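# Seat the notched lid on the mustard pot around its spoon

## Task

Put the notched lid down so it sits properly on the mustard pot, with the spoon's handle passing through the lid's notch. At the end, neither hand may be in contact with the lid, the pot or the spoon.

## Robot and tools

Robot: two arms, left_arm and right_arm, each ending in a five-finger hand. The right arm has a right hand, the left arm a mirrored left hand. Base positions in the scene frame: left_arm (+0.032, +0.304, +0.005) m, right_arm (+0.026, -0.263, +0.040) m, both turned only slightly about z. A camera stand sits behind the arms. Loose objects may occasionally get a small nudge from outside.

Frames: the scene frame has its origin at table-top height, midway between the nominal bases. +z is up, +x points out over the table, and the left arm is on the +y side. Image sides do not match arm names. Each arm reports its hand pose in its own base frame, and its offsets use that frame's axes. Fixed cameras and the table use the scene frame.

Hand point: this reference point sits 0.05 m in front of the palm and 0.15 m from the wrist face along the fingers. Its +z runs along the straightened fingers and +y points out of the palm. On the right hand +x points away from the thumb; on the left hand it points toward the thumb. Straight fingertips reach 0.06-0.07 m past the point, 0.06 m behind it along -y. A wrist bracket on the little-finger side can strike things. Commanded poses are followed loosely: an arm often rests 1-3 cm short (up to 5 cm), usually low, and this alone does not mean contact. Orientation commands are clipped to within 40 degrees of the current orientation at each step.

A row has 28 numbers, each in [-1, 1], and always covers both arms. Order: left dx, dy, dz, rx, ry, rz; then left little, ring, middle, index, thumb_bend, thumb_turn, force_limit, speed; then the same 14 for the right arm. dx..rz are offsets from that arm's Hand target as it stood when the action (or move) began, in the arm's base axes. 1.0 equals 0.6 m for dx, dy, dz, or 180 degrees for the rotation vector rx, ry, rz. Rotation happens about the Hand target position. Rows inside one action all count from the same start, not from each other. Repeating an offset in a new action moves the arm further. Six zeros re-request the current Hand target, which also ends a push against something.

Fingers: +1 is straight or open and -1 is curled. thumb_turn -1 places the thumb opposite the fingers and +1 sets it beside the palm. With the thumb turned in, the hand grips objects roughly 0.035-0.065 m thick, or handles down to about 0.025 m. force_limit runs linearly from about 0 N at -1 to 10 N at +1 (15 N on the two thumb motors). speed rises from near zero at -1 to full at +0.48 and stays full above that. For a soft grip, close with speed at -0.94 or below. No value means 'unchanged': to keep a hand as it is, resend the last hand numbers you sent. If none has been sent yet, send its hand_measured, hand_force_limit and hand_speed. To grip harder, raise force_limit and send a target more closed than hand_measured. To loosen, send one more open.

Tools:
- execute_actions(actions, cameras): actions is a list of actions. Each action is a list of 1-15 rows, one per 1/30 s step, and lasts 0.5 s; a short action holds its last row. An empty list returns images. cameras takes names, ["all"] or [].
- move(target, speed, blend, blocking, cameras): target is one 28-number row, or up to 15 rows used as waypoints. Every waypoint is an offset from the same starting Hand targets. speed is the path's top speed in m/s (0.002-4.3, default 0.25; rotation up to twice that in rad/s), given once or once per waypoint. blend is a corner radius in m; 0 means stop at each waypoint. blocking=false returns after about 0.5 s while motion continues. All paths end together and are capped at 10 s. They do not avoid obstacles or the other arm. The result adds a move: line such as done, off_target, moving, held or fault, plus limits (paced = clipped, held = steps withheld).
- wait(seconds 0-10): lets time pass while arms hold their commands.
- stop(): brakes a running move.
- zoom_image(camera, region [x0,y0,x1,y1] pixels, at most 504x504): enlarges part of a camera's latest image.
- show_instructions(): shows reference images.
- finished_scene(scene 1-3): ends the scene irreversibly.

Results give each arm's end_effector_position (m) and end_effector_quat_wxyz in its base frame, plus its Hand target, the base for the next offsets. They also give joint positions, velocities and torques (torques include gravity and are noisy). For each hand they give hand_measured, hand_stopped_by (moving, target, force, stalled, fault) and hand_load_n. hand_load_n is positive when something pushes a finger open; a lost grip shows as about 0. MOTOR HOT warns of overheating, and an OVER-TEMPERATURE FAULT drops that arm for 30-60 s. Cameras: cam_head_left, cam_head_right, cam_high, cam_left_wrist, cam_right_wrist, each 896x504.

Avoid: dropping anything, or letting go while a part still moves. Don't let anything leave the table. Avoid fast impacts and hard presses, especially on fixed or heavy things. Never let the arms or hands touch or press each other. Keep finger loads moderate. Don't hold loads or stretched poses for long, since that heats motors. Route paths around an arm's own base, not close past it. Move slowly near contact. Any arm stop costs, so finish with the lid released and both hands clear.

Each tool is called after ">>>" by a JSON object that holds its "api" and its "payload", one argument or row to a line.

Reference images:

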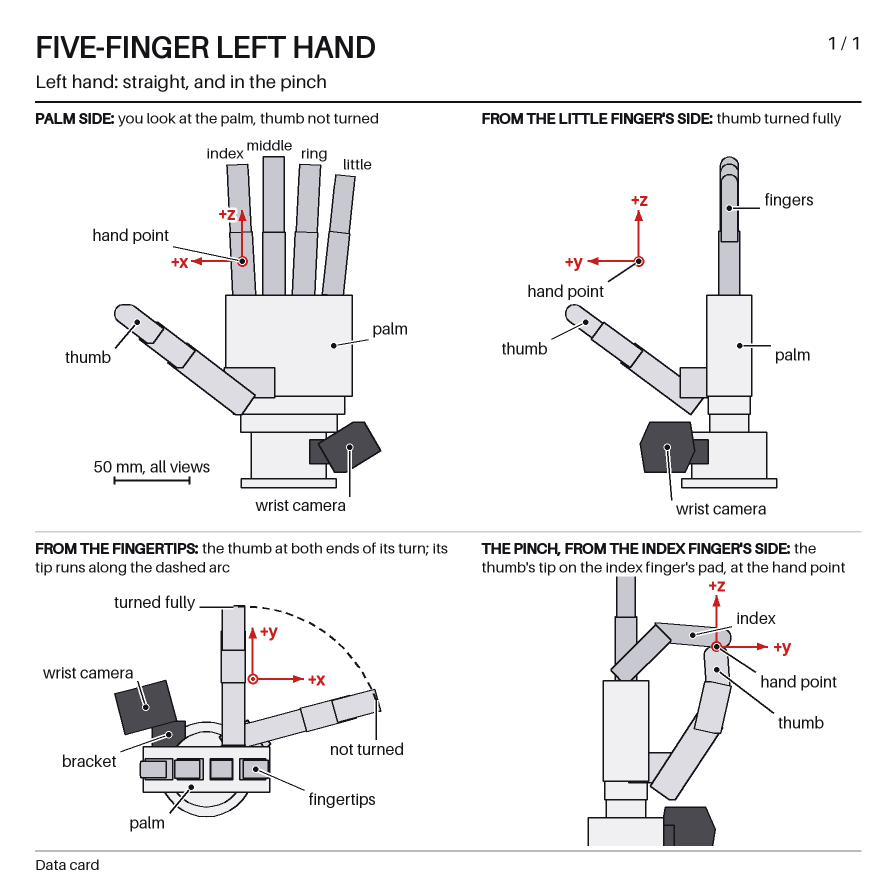

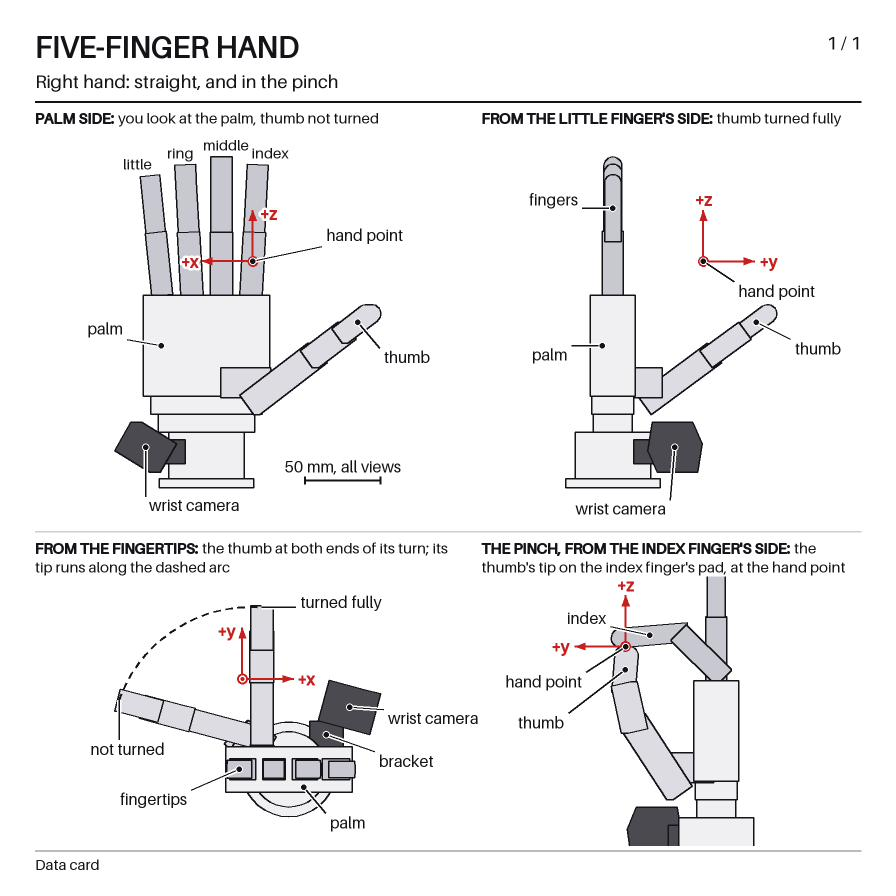

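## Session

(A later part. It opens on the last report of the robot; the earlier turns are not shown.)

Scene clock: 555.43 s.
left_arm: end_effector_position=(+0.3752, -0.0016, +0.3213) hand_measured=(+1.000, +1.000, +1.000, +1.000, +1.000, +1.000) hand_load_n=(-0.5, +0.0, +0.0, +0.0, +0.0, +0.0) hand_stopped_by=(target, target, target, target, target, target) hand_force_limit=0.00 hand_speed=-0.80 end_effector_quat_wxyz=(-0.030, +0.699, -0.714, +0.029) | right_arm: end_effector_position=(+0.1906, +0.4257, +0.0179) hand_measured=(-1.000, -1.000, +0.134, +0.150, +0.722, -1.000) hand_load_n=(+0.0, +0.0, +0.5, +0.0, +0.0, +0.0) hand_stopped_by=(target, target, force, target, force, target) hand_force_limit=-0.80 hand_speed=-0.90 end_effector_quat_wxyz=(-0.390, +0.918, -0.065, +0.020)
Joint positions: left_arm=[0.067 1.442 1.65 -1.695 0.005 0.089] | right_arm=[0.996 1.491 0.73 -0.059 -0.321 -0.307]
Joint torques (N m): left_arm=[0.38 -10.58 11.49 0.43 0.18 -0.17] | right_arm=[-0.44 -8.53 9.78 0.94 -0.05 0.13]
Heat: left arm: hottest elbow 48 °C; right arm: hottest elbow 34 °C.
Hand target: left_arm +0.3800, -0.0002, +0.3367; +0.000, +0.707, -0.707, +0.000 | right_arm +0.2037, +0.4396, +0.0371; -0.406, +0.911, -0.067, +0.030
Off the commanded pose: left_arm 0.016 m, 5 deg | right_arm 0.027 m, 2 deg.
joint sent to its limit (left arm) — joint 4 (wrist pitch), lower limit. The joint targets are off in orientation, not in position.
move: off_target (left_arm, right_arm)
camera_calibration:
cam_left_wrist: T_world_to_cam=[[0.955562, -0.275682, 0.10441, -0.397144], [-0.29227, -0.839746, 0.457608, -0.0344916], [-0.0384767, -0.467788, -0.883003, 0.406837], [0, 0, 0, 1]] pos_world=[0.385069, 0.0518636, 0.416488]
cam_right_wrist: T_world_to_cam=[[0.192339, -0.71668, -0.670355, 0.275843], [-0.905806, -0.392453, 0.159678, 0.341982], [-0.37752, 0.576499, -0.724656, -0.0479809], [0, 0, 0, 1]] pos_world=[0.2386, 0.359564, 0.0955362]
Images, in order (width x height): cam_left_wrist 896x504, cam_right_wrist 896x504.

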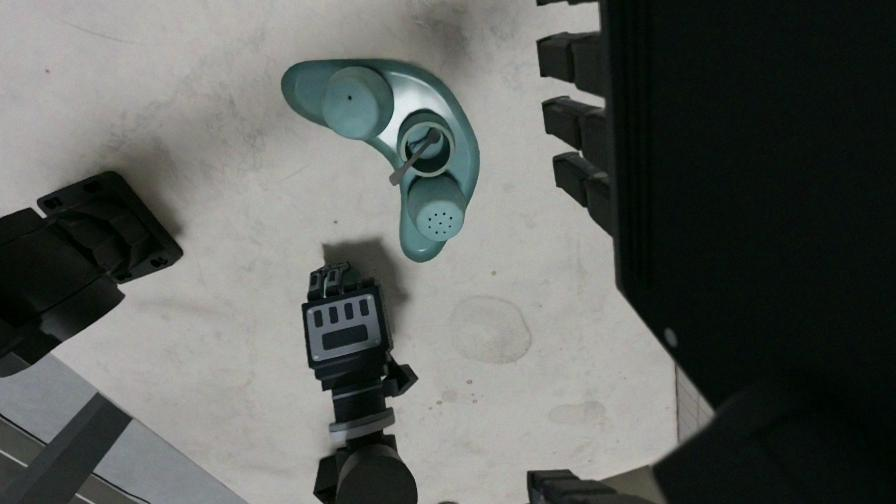

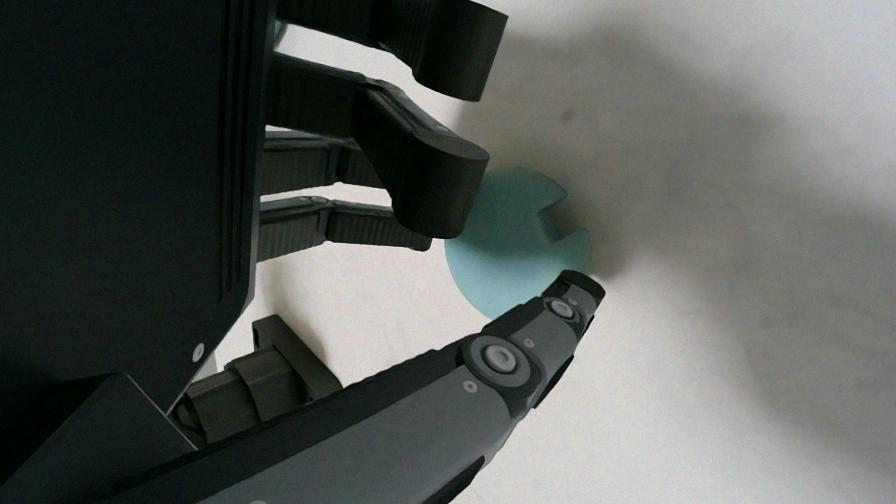

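>>> {"api": "move", "payload": {
  "target": [
    [0,0,0,0,0,0,1,1,1,1,1,1,0,-0.8,0,0,0,0,0,0,-1,-1,0.35,0.35,1,-1,-0.6,-0.5],
    [0,0,0,0,0,0,1,1,1,1,1,1,0,-0.8,-0.012,-0.02,0.0,-0.022,0.0032,0,-1,-1,0.35,0.35,1,-1,-0.6,-0.5]
  ],
  "speed": 0.08,
  "cameras": ["cam_right_wrist"]
}}

Scene clock: 582.20 s.
left_arm: end_effector_position=(+0.3752, -0.0016, +0.3213) hand_measured=(+1.000, +1.000, +1.000, +1.000, +1.000, +1.000) hand_load_n=(+0.0, +0.0, +0.0, -0.5, +0.0, +0.0) hand_stopped_by=(target, target, target, target, target, target) hand_force_limit=0.00 hand_speed=-0.80 end_effector_quat_wxyz=(-0.030, +0.699, -0.714, +0.029) | right_arm: end_effector_position=(+0.1864, +0.4094, +0.0159) hand_measured=(-1.000, -1.000, +0.350, +0.350, +1.000, -1.000) hand_load_n=(+0.0, +0.5, +0.0, +0.0, +0.0, +0.0) hand_stopped_by=(target, target, target, target, target, target) hand_force_limit=-0.60 hand_speed=-0.50 end_effector_quat_wxyz=(-0.356, +0.931, -0.077, +0.016)
Joint positions: left_arm=[0.067 1.442 1.65 -1.695 0.005 0.089] | right_arm=[0.996 1.473 0.739 -0.159 -0.291 -0.307]
Joint torques (N m): left_arm=[0.38 -10.58 11.49 0.42 0.19 -0.18] | right_arm=[0.67 -8.53 10.37 0.92 -0.01 0.07]
Heat: left arm: hottest elbow 49 °C; right arm: hottest elbow 36 °C.
Hand target: left_arm +0.3800, -0.0002, +0.3367; +0.000, +0.707, -0.707, +0.000 | right_arm +0.1966, +0.4277, +0.0372; -0.374, +0.925, -0.068, +0.028
Off the commanded pose: left_arm 0.016 m, 5 deg | right_arm 0.030 m, 3 deg.
joint sent to its limit (left arm) — joint 4 (wrist pitch), lower limit. The joint targets are off in orientation, not in position.
move: off_target (left_arm, right_arm)
camera_calibration:
cam_right_wrist: T_world_to_cam=[[0.16441, -0.767549, -0.619547, 0.288856], [-0.90915, -0.361567, 0.206679, 0.319362], [-0.382644, 0.529281, -0.757262, -0.0208103], [0, 0, 0, 1]] pos_world=[0.234894, 0.348196, 0.0971956]
Images, in order (width x height): cam_right_wrist 896x504.

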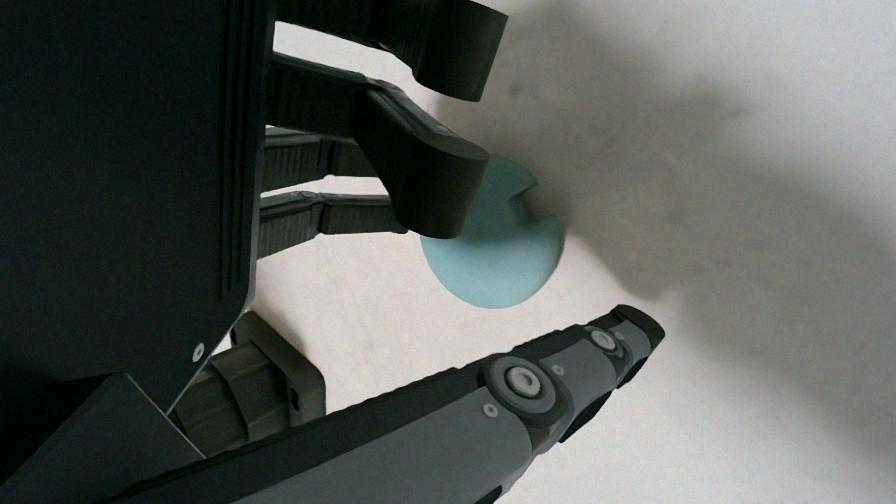

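>>> {"api": "move", "payload": {
  "target": [0,0,0,0,0,0,1,1,1,1,1,1,0,-0.8,-0.0143,-0.0395,-0.075,0,0,0,-1,-1,0.35,0.35,1,-1,-0.6,-0.5],
  "speed": 0.06,
  "cameras": ["cam_right_wrist"]
}}

Scene clock: 592.13 s.
left_arm: end_effector_position=(+0.3752, -0.0016, +0.3213) hand_measured=(+1.000, +1.000, +1.000, +1.000, +1.000, +1.000) hand_load_n=(+0.0, +0.0, +0.0, +0.0, -0.5, +0.0) hand_stopped_by=(target, target, target, target, target, target) hand_force_limit=0.00 hand_speed=-0.80 end_effector_quat_wxyz=(-0.030, +0.699, -0.714, +0.029) | right_arm: end_effector_position=(+0.1871, +0.4117, +0.0059) hand_measured=(-1.000, -1.000, +0.350, +0.350, +1.000, -1.000) hand_load_n=(+0.0, +0.0, +0.0, +0.0, +0.0, +0.0) hand_stopped_by=(target, target, target, target, target, target) hand_force_limit=-0.60 hand_speed=-0.50 end_effector_quat_wxyz=(-0.383, +0.921, -0.066, +0.029)
Joint positions: left_arm=[0.067 1.442 1.65 -1.695 0.005 0.089] | right_arm=[0.996 1.484 0.686 -0.033 -0.298 -0.316]
Joint torques (N m): left_arm=[0.38 -10.58 11.48 0.43 0.19 -0.17] | right_arm=[-0.56 -6.42 5.29 1.94 -0.18 -0.03]
Heat: left arm: hottest elbow 49 °C; right arm: hottest elbow 35 °C.
Hand target: left_arm +0.3800, -0.0002, +0.3367; +0.000, +0.707, -0.707, +0.000 | right_arm +0.1880, +0.4040, -0.0078; -0.374, +0.925, -0.068, +0.027
Off the commanded pose: left_arm 0.016 m, 5 deg | right_arm 0.016 m, 1 deg.
joint sent to its limit (left arm) — joint 4 (wrist pitch), lower limit. The joint targets are off in orientation, not in position.
move: off_target (left_arm, right_arm)
camera_calibration:
cam_right_wrist: T_world_to_cam=[[0.195248, -0.73041, -0.654507, 0.26343], [-0.911855, -0.380909, 0.153064, 0.331765], [-0.361107, 0.56693, -0.7404, -0.0490152], [0, 0, 0, 1]] pos_world=[0.233388, 0.346573, 0.0853448]
Images, in order (width x height): cam_right_wrist 896x504.

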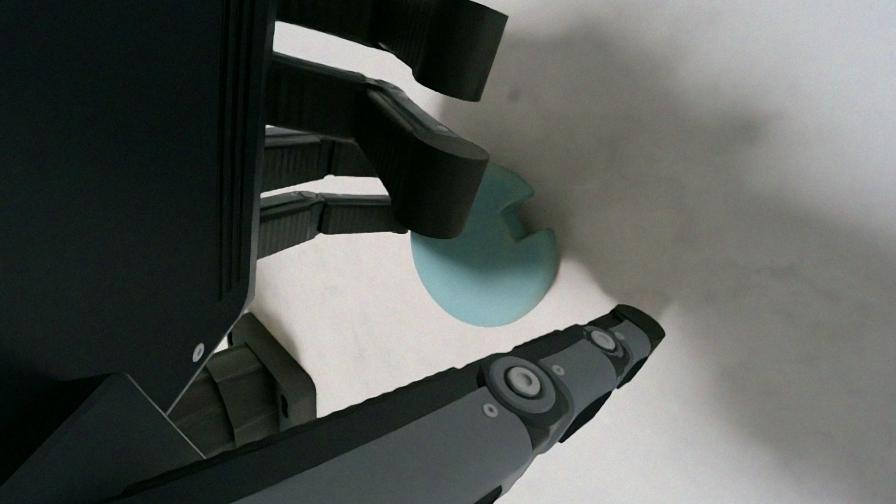

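>>> {"api": "move", "payload": {
  "target": [0,0,0,0,0,0,1,1,1,1,1,1,0,-0.8,-0.009,0,-0.01,0,0,0,-1,-1,0.35,0.35,1,-1,-0.6,-0.5],
  "speed": 0.05,
  "cameras": ["cam_right_wrist"]
}}

Scene clock: 598.80 s.
left_arm: end_effector_position=(+0.3752, -0.0016, +0.3213) hand_measured=(+1.000, +1.000, +1.000, +1.000, +1.000, +1.000) hand_load_n=(+0.0, +0.0, +0.0, +0.0, +0.0, +0.0) hand_stopped_by=(target, target, target, target, target, target) hand_force_limit=0.00 hand_speed=-0.80 end_effector_quat_wxyz=(-0.030, +0.699, -0.714, +0.029) | right_arm: end_effector_position=(+0.1871, +0.4114, +0.0042) hand_measured=(-1.000, -1.000, +0.350, +0.350, +1.000, -1.000) hand_load_n=(+0.0, +0.0, -2.5, +0.0, +0.0, +0.0) hand_stopped_by=(target, target, target, target, target, target) hand_force_limit=-0.60 hand_speed=-0.50 end_effector_quat_wxyz=(-0.388, +0.919, -0.065, +0.033)
Joint positions: left_arm=[0.067 1.442 1.65 -1.695 0.005 0.089] | right_arm=[0.996 1.484 0.674 -0.007 -0.297 -0.316]
Joint torques (N m): left_arm=[0.32 -10.58 11.49 0.43 0.18 -0.17] | right_arm=[0.56 -6.07 5.15 1.69 0.1 0.11]
Heat: left arm: hottest elbow 49 °C; right arm: hottest elbow 35 °C.
Hand target: left_arm +0.3800, -0.0002, +0.3367; +0.000, +0.707, -0.707, +0.000 | right_arm +0.1825, +0.4039, -0.0139; -0.374, +0.925, -0.068, +0.028
Off the commanded pose: left_arm 0.016 m, 5 deg | right_arm 0.020 m, 2 deg.
joint sent to its limit (left arm) — joint 4 (wrist pitch), lower limit. The joint targets are off in orientation, not in position.
move: off_target (left_arm, right_arm)
camera_calibration:
cam_right_wrist: T_world_to_cam=[[0.199889, -0.72354, -0.660708, 0.258365], [-0.913342, -0.381737, 0.141719, 0.332512], [-0.354756, 0.575124, -0.737144, -0.0545969], [0, 0, 0, 1]] pos_world=[0.232685, 0.345269, 0.0833345]
Images, in order (width x height): cam_right_wrist 896x504.

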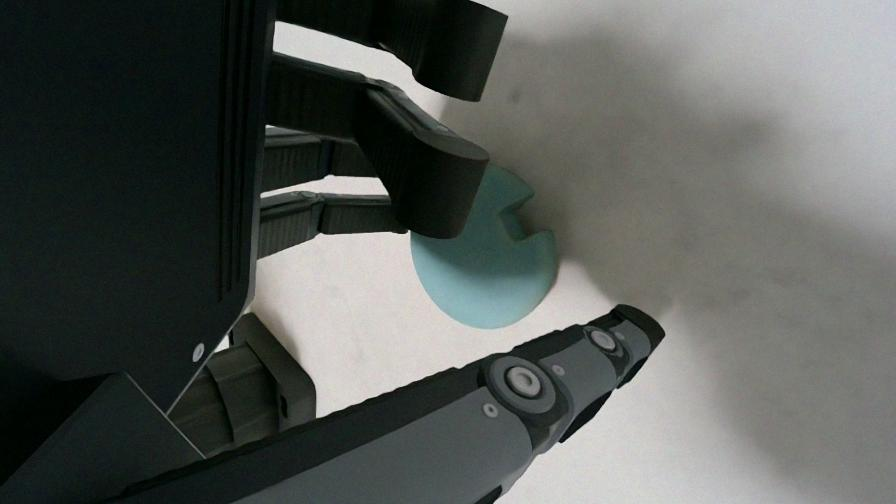

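>>> {"api": "move", "payload": {
  "target": [
    [0,0,0,0,0,0,1,1,1,1,1,1,0,-0.8,0,0,0.003,0,0,0,-1,-1,0.15,0.15,1,-1,-0.4,-0.7],
    [0,0,0,0,0,0,1,1,1,1,1,1,0,-0.8,0,0,0.003,0,0,0,-1,-1,0.15,0.15,0.65,-1,-0.4,-0.9]
  ],
  "speed": 0.05,
  "cameras": ["cam_right_wrist"]
}}

Scene clock: 607.73 s.
left_arm: end_effector_position=(+0.3752, -0.0016, +0.3213) hand_measured=(+1.000, +1.000, +1.000, +1.000, +1.000, +1.000) hand_load_n=(+0.0, +0.0, +0.0, +0.0, -0.5, +0.0) hand_stopped_by=(target, target, target, target, target, target) hand_force_limit=0.00 hand_speed=-0.80 end_effector_quat_wxyz=(-0.030, +0.699, -0.714, +0.029) | right_arm: end_effector_position=(+0.1880, +0.4116, +0.0032) hand_measured=(-1.000, -1.000, +0.150, +0.150, +0.650, -1.000) hand_load_n=(+0.5, +0.0, +0.0, +0.0, +0.0, +0.0) hand_stopped_by=(target, target, target, target, target, target) hand_force_limit=-0.40 hand_speed=-0.90 end_effector_quat_wxyz=(-0.388, +0.919, -0.065, +0.034)
Joint positions: left_arm=[0.067 1.442 1.65 -1.695 0.005 0.089] | right_arm=[0.996 1.487 0.674 -0.003 -0.294 -0.316]
Joint torques (N m): left_arm=[0.32 -10.58 11.49 0.42 0.18 -0.17] | right_arm=[0.91 -6.36 5.24 1.43 0 0.15]
Heat: left arm: hottest elbow 49 °C; right arm: hottest elbow 35 °C.
Hand target: left_arm +0.3800, -0.0002, +0.3367; +0.000, +0.707, -0.707, +0.000 | right_arm +0.1825, +0.4039, -0.0120; -0.374, +0.925, -0.068, +0.028
Off the commanded pose: left_arm 0.016 m, 5 deg | right_arm 0.018 m, 2 deg.
joint sent to its limit (left arm) — joint 4 (wrist pitch), lower limit. The joint targets are off in orientation, not in position.
move: off_target (left_arm, right_arm); target 2's new numbers were sent with right_arm's hand 0.018 m and 2 deg from that target
camera_calibration:
cam_right_wrist: T_world_to_cam=[[0.199893, -0.724311, -0.659861, 0.258077], [-0.914422, -0.379815, 0.139905, 0.332895], [-0.351959, 0.575425, -0.738248, -0.0557908], [0, 0, 0, 1]] pos_world=[0.233182, 0.34547, 0.0825342]
Images, in order (width x height): cam_right_wrist 896x504.

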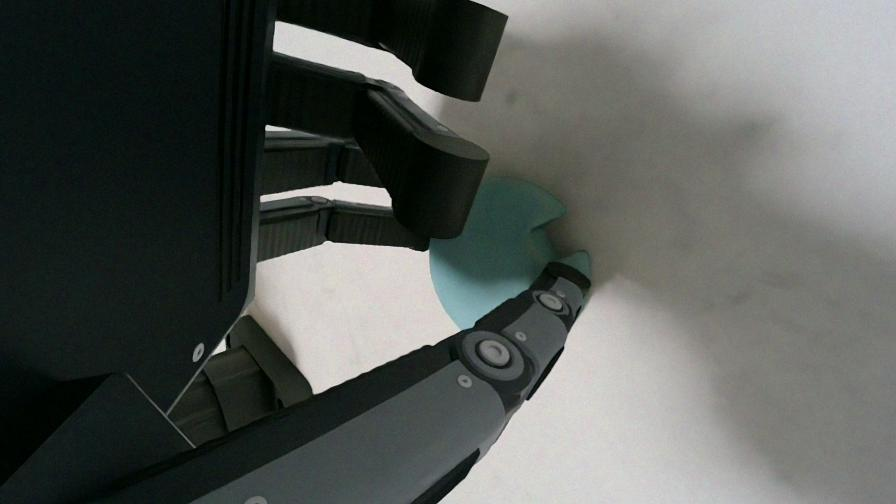

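>>> {"api": "move", "payload": {
  "target": [
    [0,0,0,0,0,0,1,1,1,1,1,1,0,-0.8,0,0,0.0,0,0,0,-1,-1,0.22,0.22,1,-1,-0.4,-0.3],
    [0,0,0,0,0,0,1,1,1,1,1,1,0,-0.8,0,-0.002,0.02,0.018,-0.0026,0,-1,-1,0.22,0.22,1,-1,-0.4,-0.7],
    [0,0,0,0,0,0,1,1,1,1,1,1,0,-0.8,0,-0.002,-0.007,0.018,-0.0026,0,-1,-1,0.22,0.22,1,-1,-0.4,-0.7]
  ],
  "speed": 0.05,
  "cameras": ["cam_right_wrist"]
}}

Scene clock: 631.70 s.
left_arm: end_effector_position=(+0.3752, -0.0016, +0.3213) hand_measured=(+1.000, +1.000, +1.000, +1.000, +1.000, +1.000) hand_load_n=(+0.0, +0.0, +0.0, +0.0, +0.0, +0.0) hand_stopped_by=(target, target, target, target, target, target) hand_force_limit=0.00 hand_speed=-0.80 end_effector_quat_wxyz=(-0.030, +0.699, -0.714, +0.029) | right_arm: end_effector_position=(+0.1828, +0.4113, +0.0018) hand_measured=(-1.000, -1.000, +0.220, +0.220, +1.000, -1.000) hand_load_n=(+0.0, +0.0, -3.0, +0.0, +0.0, +0.0) hand_stopped_by=(target, target, target, target, target, target) hand_force_limit=-0.40 hand_speed=-0.70 end_effector_quat_wxyz=(-0.413, +0.908, -0.056, +0.036)
Joint positions: left_arm=[0.067 1.442 1.65 -1.695 0.005 0.089] | right_arm=[0.996 1.478 0.627 0.088 -0.317 -0.316]
Joint torques (N m): left_arm=[0.38 -10.58 11.49 0.43 0.18 -0.17] | right_arm=[-0.5 -4.66 5.29 2.02 -0.12 0.19]
Heat: left arm: hottest elbow 49 °C; right arm: hottest elbow 34 °C.
Hand target: left_arm +0.3800, -0.0002, +0.3367; +0.000, +0.707, -0.707, +0.000 | right_arm +0.1826, +0.4027, -0.0162; -0.400, +0.914, -0.067, +0.029
Off the commanded pose: left_arm 0.016 m, 5 deg | right_arm 0.020 m, 2 deg.
joint sent to its limit (left arm) — joint 4 (wrist pitch), lower limit. The joint targets are off in orientation, not in position.
move: off_target (left_arm, right_arm)
camera_calibration:
cam_right_wrist: T_world_to_cam=[[0.221374, -0.68458, -0.694509, 0.237717], [-0.90988, -0.401238, 0.105479, 0.336329], [-0.350873, 0.60857, -0.71171, -0.072405], [0, 0, 0, 1]] pos_world=[0.22799, 0.341748, 0.0780899]
Images, in order (width x height): cam_right_wrist 896x504.

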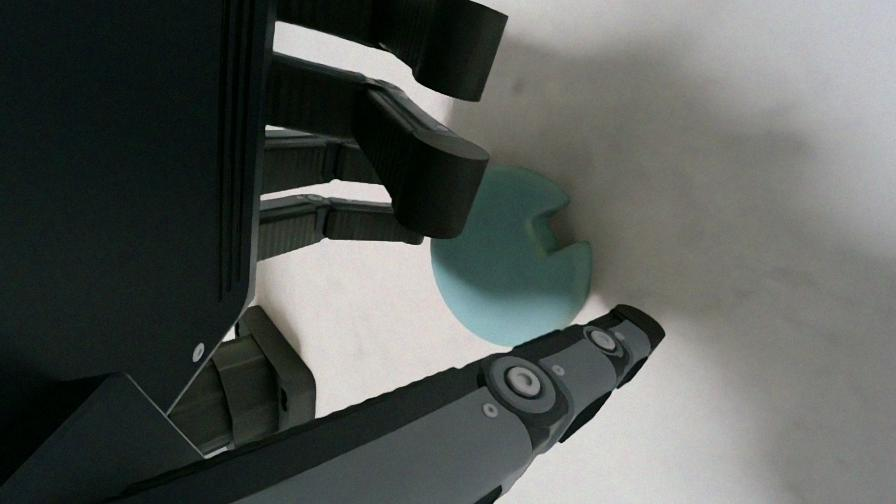

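>>> {"api": "move", "payload": {
  "target": [0,0,0,0,0,0,1,1,1,1,1,1,0,-0.8,0,0,0.0,0,0,0,-1,-1,0.15,0.15,0.6,-1,-0.4,-0.88],
  "speed": 0.05,
  "cameras": ["cam_right_wrist"]
}}

Scene clock: 639.50 s.
left_arm: end_effector_position=(+0.3752, -0.0016, +0.3213) hand_measured=(+1.000, +1.000, +1.000, +1.000, +1.000, +1.000) hand_load_n=(+0.0, +0.0, +0.0, +0.0, +0.0, +0.0) hand_stopped_by=(target, target, target, target, target, target) hand_force_limit=0.00 hand_speed=-0.80 end_effector_quat_wxyz=(-0.030, +0.699, -0.714, +0.029) | right_arm: end_effector_position=(+0.1835, +0.4128, +0.0009) hand_measured=(-1.000, -1.000, +0.150, +0.150, +0.728, -1.000) hand_load_n=(+0.0, +0.0, +2.5, +1.0, +4.5, +0.0) hand_stopped_by=(target, target, target, target, force, target) hand_force_limit=-0.40 hand_speed=-0.88 end_effector_quat_wxyz=(-0.415, +0.907, -0.055, +0.037)
Joint positions: left_arm=[0.067 1.442 1.65 -1.695 0.005 0.089] | right_arm=[0.996 1.485 0.627 0.1 -0.318 -0.315]
Joint torques (N m): left_arm=[0.32 -10.58 11.49 0.43 0.18 -0.17] | right_arm=[-0.38 -5.25 5.07 1.58 -0.1 0.15]
Heat: left arm: hottest elbow 49 °C; right arm: hottest elbow 34 °C.
Hand target: left_arm +0.3800, -0.0002, +0.3367; +0.000, +0.707, -0.707, +0.000 | right_arm +0.1826, +0.4027, -0.0163; -0.400, +0.914, -0.067, +0.029
Off the commanded pose: left_arm 0.016 m, 5 deg | right_arm 0.020 m, 2 deg.
joint sent to its limit (left arm) — joint 4 (wrist pitch), lower limit. The joint targets are off in orientation, not in position.
move: off_target (left_arm, right_arm)
camera_calibration:
cam_right_wrist: T_world_to_cam=[[0.222773, -0.681019, -0.697556, 0.236262], [-0.909921, -0.402061, 0.101935, 0.338047], [-0.34988, 0.612013, -0.709242, -0.0753784], [0, 0, 0, 1]] pos_world=[0.22859, 0.342947, 0.0768856]
Images, in order (width x height): cam_right_wrist 896x504.

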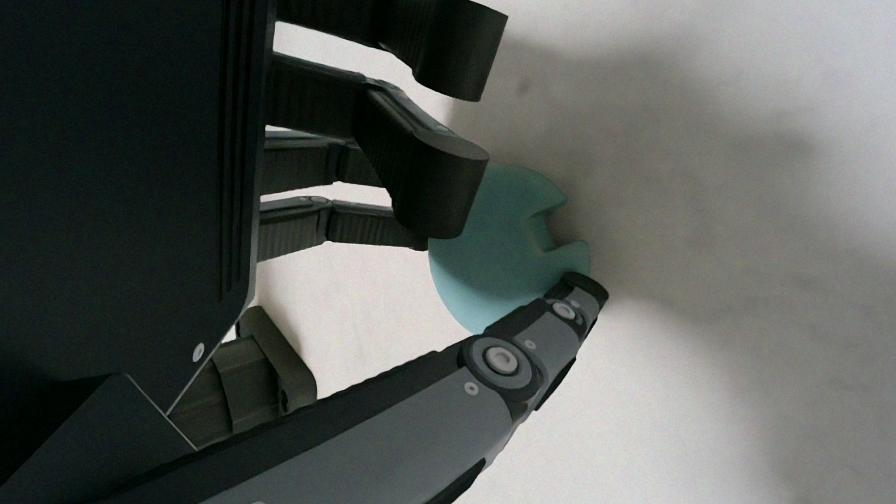

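>>> {"api": "move", "payload": {
  "target": [
    [0,0,0,0,0,0,1,1,1,1,1,1,0,-0.8,0,0,0.0,0,0,0,-1,-1,0.15,0.15,0.55,-1,-0.2,-0.9],
    [0,0,0,0,0,0,1,1,1,1,1,1,0,-0.8,0,0.018,0.09,0,0,0,-1,-1,0.15,0.15,0.55,-1,-0.2,-0.9]
  ],
  "speed": 0.1,
  "cameras": ["cam_right_wrist","cam_left_wrist"]
}}

Scene clock: 650.10 s.
left_arm: end_effector_position=(+0.3752, -0.0016, +0.3213) hand_measured=(+1.000, +1.000, +1.000, +1.000, +1.000, +1.000) hand_load_n=(+0.0, +0.0, +0.0, +0.0, +0.0, +0.0) hand_stopped_by=(target, target, target, target, target, target) hand_force_limit=0.00 hand_speed=-0.80 end_effector_quat_wxyz=(-0.030, +0.699, -0.714, +0.029) | right_arm: end_effector_position=(+0.1739, +0.3959, +0.0186) hand_measured=(-1.000, -1.000, +0.150, +0.150, +0.718, -1.000) hand_load_n=(+0.0, +0.0, +0.0, +0.0, +0.0, +0.0) hand_stopped_by=(target, target, target, target, force, target) hand_force_limit=-0.20 hand_speed=-0.90 end_effector_quat_wxyz=(-0.384, +0.921, -0.068, +0.022)
Joint positions: left_arm=[0.067 1.442 1.65 -1.695 0.005 0.089] | right_arm=[0.996 1.406 0.648 -0.074 -0.309 -0.306]
Joint torques (N m): left_arm=[0.32 -10.58 11.49 0.44 0.19 -0.17] | right_arm=[0.67 -8 10.18 1.11 -0.05 0.2]
Heat: left arm: hottest elbow 49 °C; right arm: hottest elbow 33 °C.
Hand target: left_arm +0.3800, -0.0002, +0.3367; +0.000, +0.707, -0.707, +0.000 | right_arm +0.1825, +0.4134, +0.0376; -0.400, +0.914, -0.067, +0.029
Off the commanded pose: left_arm 0.016 m, 5 deg | right_arm 0.027 m, 2 deg.
joint sent to its limit (left arm) — joint 4 (wrist pitch), lower limit. The joint targets are off in orientation, not in position.
move: off_target (left_arm, right_arm)
camera_calibration:
cam_left_wrist: T_world_to_cam=[[0.955562, -0.275682, 0.10441, -0.397144], [-0.29227, -0.839746, 0.457608, -0.0344916], [-0.0384767, -0.467788, -0.883003, 0.406837], [0, 0, 0, 1]] pos_world=[0.385069, 0.0518636, 0.416488]
cam_right_wrist: T_world_to_cam=[[0.185955, -0.727739, -0.660164, 0.263479], [-0.909232, -0.382135, 0.165139, 0.311449], [-0.37245, 0.569533, -0.732743, -0.0346101], [0, 0, 0, 1]] pos_world=[0.221294, 0.330471, 0.0971466]
Images, in order (width x height): cam_left_wrist 896x504, cam_right_wrist 896x504.

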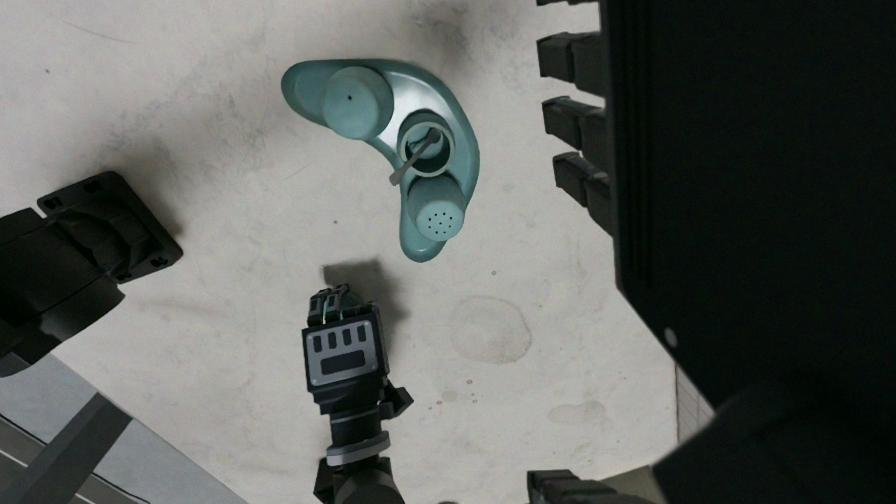

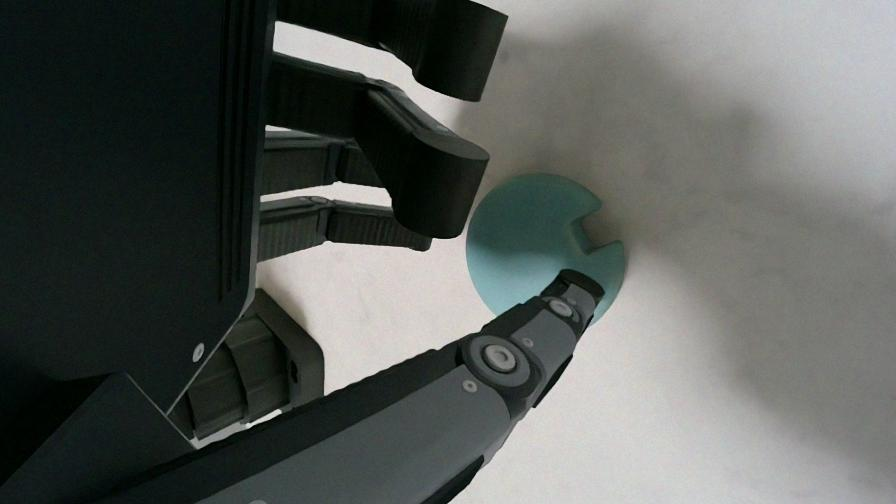

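>>> {"api": "move", "payload": {
  "target": [
    [0,0,0,0,0,0,1,1,1,1,1,1,0,-0.8,0,0,0.01,0,0,0,-1,-1,0.3,0.3,1,-1,-0.4,-0.3],
    [0,0,0,0,0,0,1,1,1,1,1,1,0,-0.8,0.001,-0.028,0.01,0.018,-0.0027,0,-1,-1,0.3,0.3,1,-1,-0.4,-0.3],
    [0,0,0,0,0,0,1,1,1,1,1,1,0,-0.8,-0.004,-0.069,-0.085,0.018,-0.0027,0,-1,-1,0.3,0.3,1,-1,-0.4,-0.7]
  ],
  "speed": 0.1,
  "cameras": ["cam_right_wrist"]
}}

Scene clock: 680.57 s.
left_arm: end_effector_position=(+0.3752, -0.0016, +0.3213) hand_measured=(+1.000, +1.000, +1.000, +1.000, +1.000, +1.000) hand_load_n=(+0.0, +0.0, +0.0, +0.0, +0.0, +0.0) hand_stopped_by=(target, target, target, target, target, target) hand_force_limit=0.00 hand_speed=-0.80 end_effector_quat_wxyz=(-0.030, +0.699, -0.714, +0.029) | right_arm: end_effector_position=(+0.1787, +0.3813, -0.0002) hand_measured=(-1.000, -1.000, +0.300, +0.300, +1.000, -1.000) hand_load_n=(+0.0, +0.0, -0.5, +0.0, +0.0, +0.0) hand_stopped_by=(target, target, target, target, target, target) hand_force_limit=-0.40 hand_speed=-0.70 end_effector_quat_wxyz=(-0.435, +0.898, -0.062, +0.032)
Joint positions: left_arm=[0.067 1.442 1.65 -1.695 0.005 0.089] | right_arm=[0.94 1.42 0.524 0.166 -0.378 -0.323]
Joint torques (N m): left_arm=[0.38 -10.58 11.49 0.43 0.18 -0.17] | right_arm=[-1.14 -4.66 4.82 2.1 -0.17 0.06]
Heat: left arm: hottest elbow 50 °C; right arm: hottest elbow 35 °C.
Hand target: left_arm +0.3800, -0.0002, +0.3367; +0.000, +0.707, -0.707, +0.000 | right_arm +0.1801, +0.3721, -0.0133; -0.426, +0.902, -0.066, +0.031
Off the commanded pose: left_arm 0.016 m, 5 deg | right_arm 0.016 m, 1 deg.
joint sent to its limit (left arm) — joint 4 (wrist pitch), lower limit. The joint targets are off in orientation, not in position.
move: off_target (left_arm, right_arm); target 3's new numbers were sent with right_arm's hand 0.016 m and 1 deg from that target
camera_calibration:
cam_right_wrist: T_world_to_cam=[[0.21028, -0.650388, -0.729916, 0.205694], [-0.911711, -0.399991, 0.0937558, 0.32063], [-0.352937, 0.645758, -0.677076, -0.0707805], [0, 0, 0, 1]] pos_world=[0.224087, 0.307737, 0.0721548]
Images, in order (width x height): cam_right_wrist 896x504.

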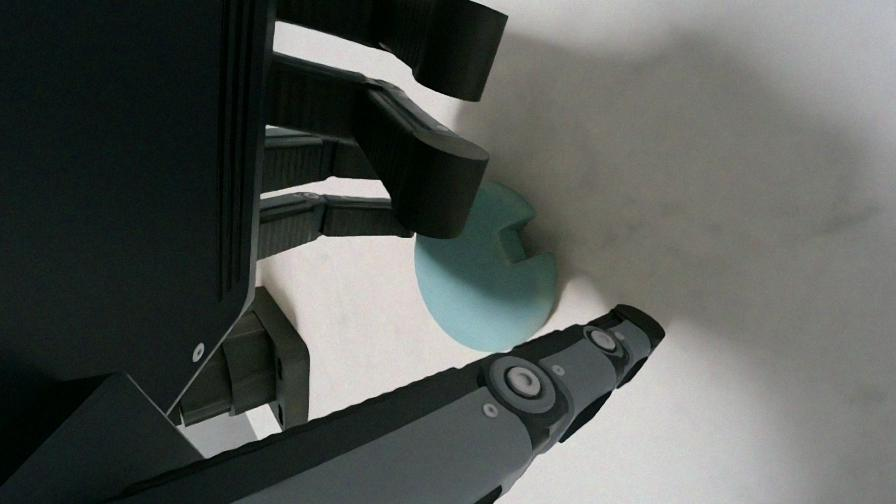

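>>> {"api": "move", "payload": {
  "target": [0,0,0,0,0,0,1,1,1,1,1,1,0,-0.8,0.0043,0.034,0.0535,0,0,0,-1,-1,0.3,0.3,1,-1,-0.4,-0.7],
  "speed": 0.04,
  "cameras": ["cam_right_wrist"]
}}

Scene clock: 690.63 s.
left_arm: end_effector_position=(+0.3752, -0.0016, +0.3213) hand_measured=(+1.000, +1.000, +1.000, +1.000, +1.000, +1.000) hand_load_n=(+0.0, +0.0, +0.0, +0.0, +0.0, +0.0) hand_stopped_by=(target, target, target, target, target, target) hand_force_limit=0.00 hand_speed=-0.80 end_effector_quat_wxyz=(-0.030, +0.699, -0.714, +0.029) | right_arm: end_effector_position=(+0.1778, +0.3751, +0.0021) hand_measured=(-1.000, -1.000, +0.300, +0.300, +1.000, -1.000) hand_load_n=(+0.0, +0.0, +0.0, +0.0, +0.0, +0.0) hand_stopped_by=(target, target, target, target, target, target) hand_force_limit=-0.40 hand_speed=-0.70 end_effector_quat_wxyz=(-0.413, +0.908, -0.072, +0.027)
Joint positions: left_arm=[0.067 1.442 1.65 -1.695 0.005 0.089] | right_arm=[0.94 1.401 0.546 0.076 -0.36 -0.32]
Joint torques (N m): left_arm=[0.38 -10.58 11.48 0.42 0.19 -0.17] | right_arm=[1.44 -6.95 9.25 1.05 -0.04 0.22]
Heat: left arm: hottest elbow 50 °C; right arm: hottest elbow 35 °C.
Hand target: left_arm +0.3800, -0.0002, +0.3367; +0.000, +0.707, -0.707, +0.000 | right_arm +0.1827, +0.3925, +0.0188; -0.426, +0.902, -0.066, +0.031
Off the commanded pose: left_arm 0.016 m, 5 deg | right_arm 0.025 m, 2 deg.
joint sent to its limit (left arm) — joint 4 (wrist pitch), lower limit. The joint targets are off in orientation, not in position.
move: off_target (left_arm, right_arm)
camera_calibration:
cam_right_wrist: T_world_to_cam=[[0.185395, -0.687, -0.702609, 0.221562], [-0.91484, -0.381696, 0.131821, 0.310772], [-0.358744, 0.618335, -0.69926, -0.0542113], [0, 0, 0, 1]] pos_world=[0.223782, 0.304354, 0.0767971]
Images, in order (width x height): cam_right_wrist 896x504.

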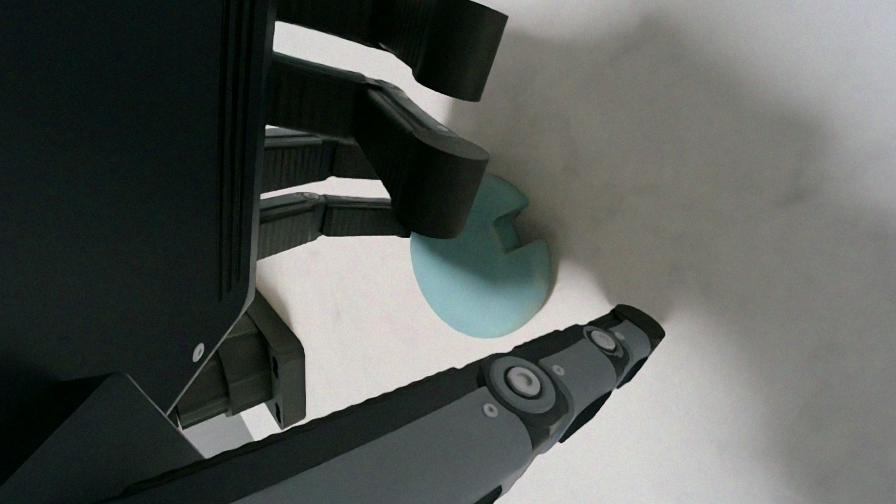

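>>> {"api": "move", "payload": {
  "target": [0,0,0,0,0,0,1,1,1,1,1,1,0,-0.8,-0.025,0.00,0.0,0,0,0,-1,-1,0.3,0.3,1,-1,-0.4,-0.7],
  "speed": 0.04,
  "cameras": ["cam_right_wrist"]
}}

Scene clock: 702.17 s.
left_arm: end_effector_position=(+0.3752, -0.0016, +0.3213) hand_measured=(+1.000, +1.000, +1.000, +1.000, +1.000, +1.000) hand_load_n=(+0.0, +0.0, +0.0, +0.0, +0.0, +0.0) hand_stopped_by=(target, target, target, target, target, target) hand_force_limit=0.00 hand_speed=-0.80 end_effector_quat_wxyz=(-0.030, +0.699, -0.714, +0.029) | right_arm: end_effector_position=(+0.1688, +0.3826, +0.0084) hand_measured=(-1.000, -1.000, +0.300, +0.300, +1.000, -1.000) hand_load_n=(+0.0, +0.0, +0.0, +0.5, +0.0, +0.0) hand_stopped_by=(target, target, target, target, target, target) hand_force_limit=-0.40 hand_speed=-0.70 end_effector_quat_wxyz=(-0.416, +0.906, -0.071, +0.030)
Joint positions: left_arm=[0.067 1.442 1.65 -1.695 0.005 0.089] | right_arm=[0.977 1.383 0.546 0.076 -0.332 -0.295]
Joint torques (N m): left_arm=[0.38 -10.58 11.49 0.42 0.19 -0.17] | right_arm=[1.26 -7.18 7.75 1.43 -0.04 0.18]
Heat: left arm: hottest elbow 50 °C; right arm: hottest elbow 36 °C.
Hand target: left_arm +0.3800, -0.0002, +0.3367; +0.000, +0.707, -0.707, +0.000 | right_arm +0.1678, +0.3926, +0.0189; -0.426, +0.902, -0.066, +0.031
Off the commanded pose: left_arm 0.016 m, 5 deg | right_arm 0.014 m, 1 deg.
joint sent to its limit (left arm) — joint 4 (wrist pitch), lower limit. The joint targets are off in orientation, not in position.
move: off_target (left_arm, right_arm)
camera_calibration:
cam_right_wrist: T_world_to_cam=[[0.190795, -0.682209, -0.705825, 0.23019], [-0.9158, -0.382584, 0.122229, 0.305109], [-0.353424, 0.623073, -0.697762, -0.0603223], [0, 0, 0, 1]] pos_world=[0.21418, 0.311352, 0.0830896]
Images, in order (width x height): cam_right_wrist 896x504.

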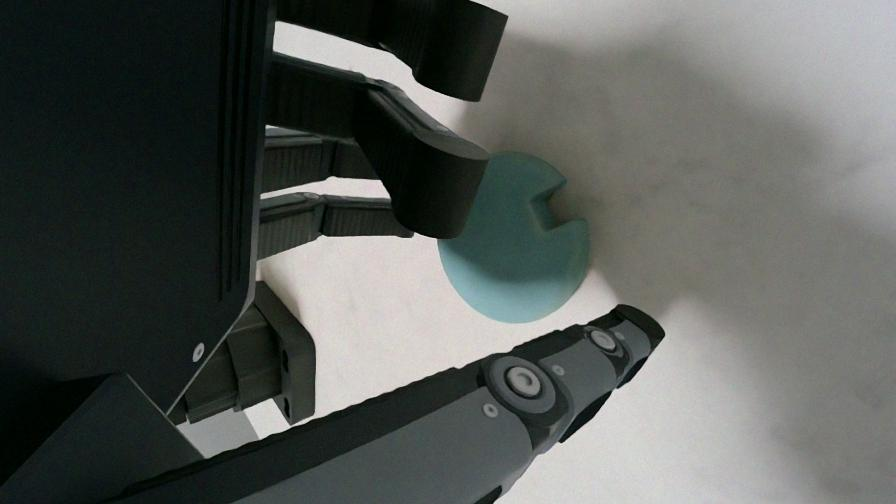

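>>> {"api": "move", "payload": {
  "target": [
    [0,0,0,0,0,0,1,1,1,1,1,1,0,-0.8,0.0137,-0.0343,-0.049,0,0,0,-1,-1,0.3,0.3,1,-1,-0.4,-0.7],
    [0,0,0,0,0,0,1,1,1,1,1,1,0,-0.8,0.0137,0.00,-0.001,0,0,0,-1,-1,0.3,0.3,1,-1,-0.4,-0.7]
  ],
  "speed": 0.05,
  "cameras": ["cam_right_wrist"]
}}

Scene clock: 712.57 s.
left_arm: end_effector_position=(+0.3752, -0.0016, +0.3213) hand_measured=(+1.000, +1.000, +1.000, +1.000, +1.000, +1.000) hand_load_n=(+0.0, +0.0, +0.0, +0.0, +0.0, +0.0) hand_stopped_by=(target, target, target, target, target, target) hand_force_limit=0.00 hand_speed=-0.80 end_effector_quat_wxyz=(-0.030, +0.699, -0.714, +0.029) | right_arm: end_effector_position=(+0.1719, +0.3753, +0.0020) hand_measured=(-1.000, -1.000, +0.300, +0.300, +1.000, -1.000) hand_load_n=(+0.0, +0.0, +0.5, +0.0, +0.0, +0.0) hand_stopped_by=(target, target, target, target, target, target) hand_force_limit=-0.40 hand_speed=-0.70 end_effector_quat_wxyz=(-0.413, +0.907, -0.072, +0.028)
Joint positions: left_arm=[0.067 1.442 1.65 -1.695 0.005 0.089] | right_arm=[0.956 1.392 0.535 0.084 -0.348 -0.309]
Joint torques (N m): left_arm=[0.32 -10.58 11.48 0.43 0.18 -0.17] | right_arm=[1.32 -6.89 9.17 1.09 -0.07 0.21]
Heat: left arm: hottest elbow 50 °C; right arm: hottest elbow 35 °C.
Hand target: left_arm +0.3800, -0.0002, +0.3367; +0.000, +0.707, -0.707, +0.000 | right_arm +0.1760, +0.3925, +0.0183; -0.426, +0.902, -0.066, +0.031
Off the commanded pose: left_arm 0.016 m, 5 deg | right_arm 0.024 m, 2 deg.
joint sent to its limit (left arm) — joint 4 (wrist pitch), lower limit. The joint targets are off in orientation, not in position.
move: off_target (left_arm, right_arm)
camera_calibration:
cam_right_wrist: T_world_to_cam=[[0.186145, -0.686532, -0.702868, 0.222475], [-0.915279, -0.381264, 0.130004, 0.305333], [-0.357231, 0.619121, -0.699339, -0.0570252], [0, 0, 0, 1]] pos_world=[0.217681, 0.304454, 0.076796]
Images, in order (width x height): cam_right_wrist 896x504.

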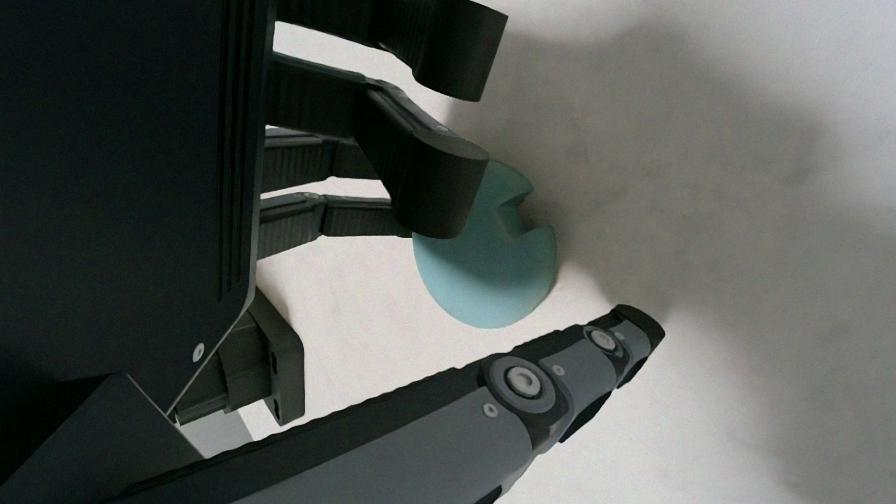

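>>> {"api": "move", "payload": {
  "target": [
    [0,0,0,0,0,0,1,1,1,1,1,1,0,-0.8,0,0,-0.002,0,0,0,-1,-1,0.15,0.15,1,-1,-0.3,-0.7],
    [0,0,0,0,0,0,1,1,1,1,1,1,0,-0.8,0,0,-0.002,0,0,0,-1,-1,0.15,0.15,0.6,-1,-0.3,-0.88]
  ],
  "speed": 0.05,
  "cameras": ["cam_right_wrist"]
}}

Scene clock: 723.97 s.
left_arm: end_effector_position=(+0.3752, -0.0016, +0.3213) hand_measured=(+1.000, +1.000, +1.000, +1.000, +1.000, +1.000) hand_load_n=(+0.0, +0.0, +0.0, +0.0, +0.0, +0.0) hand_stopped_by=(target, target, target, target, target, target) hand_force_limit=0.00 hand_speed=-0.80 end_effector_quat_wxyz=(-0.030, +0.699, -0.714, +0.029) | right_arm: end_effector_position=(+0.1717, +0.3751, +0.0026) hand_measured=(-1.000, -1.000, +0.150, +0.150, +0.602, -1.000) hand_load_n=(+0.0, +0.0, +1.5, +1.5, +3.0, +0.0) hand_stopped_by=(target, target, target, target, target, target) hand_force_limit=-0.30 hand_speed=-0.88 end_effector_quat_wxyz=(-0.413, +0.907, -0.074, +0.027)
Joint positions: left_arm=[0.067 1.442 1.65 -1.695 0.005 0.089] | right_arm=[0.956 1.39 0.535 0.081 -0.347 -0.306]
Joint torques (N m): left_arm=[0.32 -10.58 11.49 0.43 0.19 -0.18] | right_arm=[1.44 -6.53 9.32 1.32 -0.03 0.15]
Heat: left arm: hottest elbow 50 °C; right arm: hottest elbow 36 °C.
Hand target: left_arm +0.3800, -0.0002, +0.3367; +0.000, +0.707, -0.707, +0.000 | right_arm +0.1760, +0.3924, +0.0169; -0.426, +0.902, -0.066, +0.031
Off the commanded pose: left_arm 0.016 m, 5 deg | right_arm 0.023 m, 2 deg.
joint sent to its limit (left arm) — joint 4 (wrist pitch), lower limit. The joint targets are off in orientation, not in position.
move: off_target (left_arm, right_arm); target 2's new numbers were sent with right_arm's hand 0.024 m and 2 deg from that target
camera_calibration:
cam_right_wrist: T_world_to_cam=[[0.182959, -0.687144, -0.703107, 0.223486], [-0.915996, -0.378879, 0.13192, 0.304265], [-0.35704, 0.619907, -0.69874, -0.0569582], [0, 0, 0, 1]] pos_world=[0.21748, 0.304155, 0.0771968]
Images, in order (width x height): cam_right_wrist 896x504.

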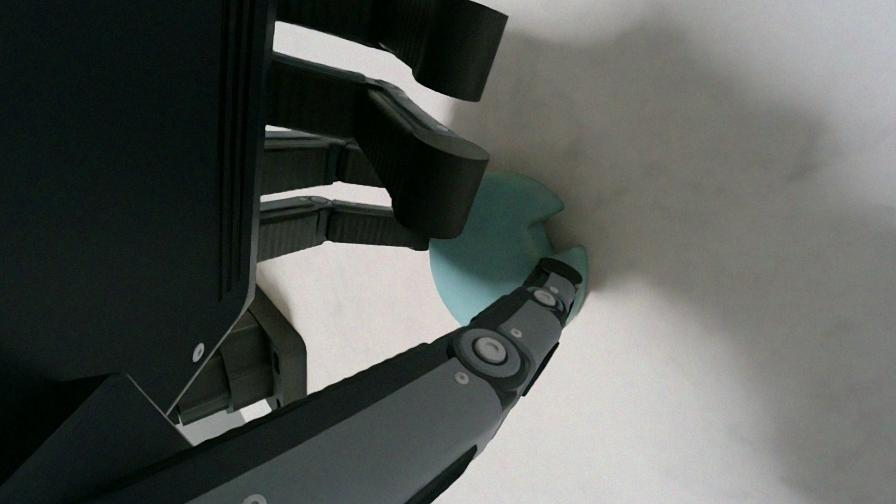

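>>> {"api": "move", "payload": {
  "target": [
    [0,0,0,0,0,0,1,1,1,1,1,1,0,-0.8,0,0,0.0,0,0,0,-1,-1,0.25,0.25,1,-1,-0.3,-0.4],
    [0,0,0,0,0,0,1,1,1,1,1,1,0,-0.8,0,-0.034,-0.049,0.0055,-0.0008,0,-1,-1,0.25,0.25,1,-1,-0.3,-0.4],
    [0,0,0,0,0,0,1,1,1,1,1,1,0,-0.8,0,0,-0.0015,0.0055,-0.0008,0,-1,-1,0.25,0.25,1,-1,-0.3,-0.4]
  ],
  "speed": 0.05,
  "cameras": ["cam_right_wrist"]
}}

Scene clock: 734.40 s.
left_arm: end_effector_position=(+0.3752, -0.0016, +0.3213) hand_measured=(+1.000, +1.000, +1.000, +1.000, +1.000, +1.000) hand_load_n=(+0.0, +0.5, -0.5, +0.0, +0.0, +0.0) hand_stopped_by=(target, target, target, target, target, target) hand_force_limit=0.00 hand_speed=-0.80 end_effector_quat_wxyz=(-0.030, +0.699, -0.714, +0.029) | right_arm: end_effector_position=(+0.1724, +0.3762, +0.0011) hand_measured=(-1.000, -1.000, +0.250, +0.250, +1.000, -1.000) hand_load_n=(+0.5, +0.0, +0.0, +0.0, +0.0, +0.0) hand_stopped_by=(target, target, target, target, target, target) hand_force_limit=-0.30 hand_speed=-0.40 end_effector_quat_wxyz=(-0.423, +0.903, -0.071, +0.029)
Joint positions: left_arm=[0.067 1.442 1.65 -1.695 0.005 0.089] | right_arm=[0.952 1.396 0.522 0.121 -0.356 -0.306]
Joint torques (N m): left_arm=[0.32 -10.58 11.49 0.43 0.18 -0.18] | right_arm=[1.73 -6.53 8.98 0.96 -0.03 0.2]
Heat: left arm: hottest elbow 50 °C; right arm: hottest elbow 36 °C.
Hand target: left_arm +0.3800, -0.0002, +0.3367; +0.000, +0.707, -0.707, +0.000 | right_arm +0.1761, +0.3926, +0.0162; -0.434, +0.898, -0.066, +0.032
Off the commanded pose: left_arm 0.016 m, 5 deg | right_arm 0.022 m, 2 deg.
joint sent to its limit (left arm) — joint 4 (wrist pitch), lower limit. The joint targets are off in orientation, not in position.
move: off_target (left_arm, right_arm)
camera_calibration:
cam_right_wrist: T_world_to_cam=[[0.189267, -0.672287, -0.715688, 0.216483], [-0.915963, -0.383512, 0.118024, 0.307286], [-0.353821, 0.633206, -0.688376, -0.0639006], [0, 0, 0, 1]] pos_world=[0.21788, 0.303849, 0.0746794]
Images, in order (width x height): cam_right_wrist 896x504.

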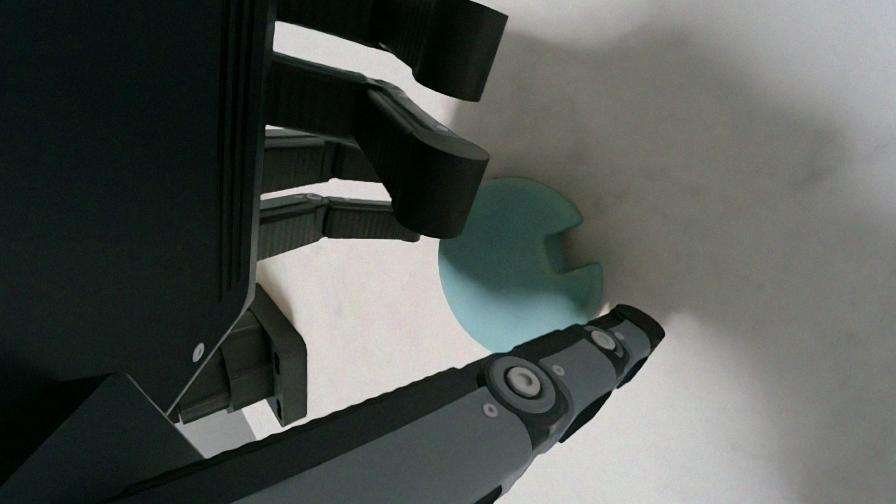

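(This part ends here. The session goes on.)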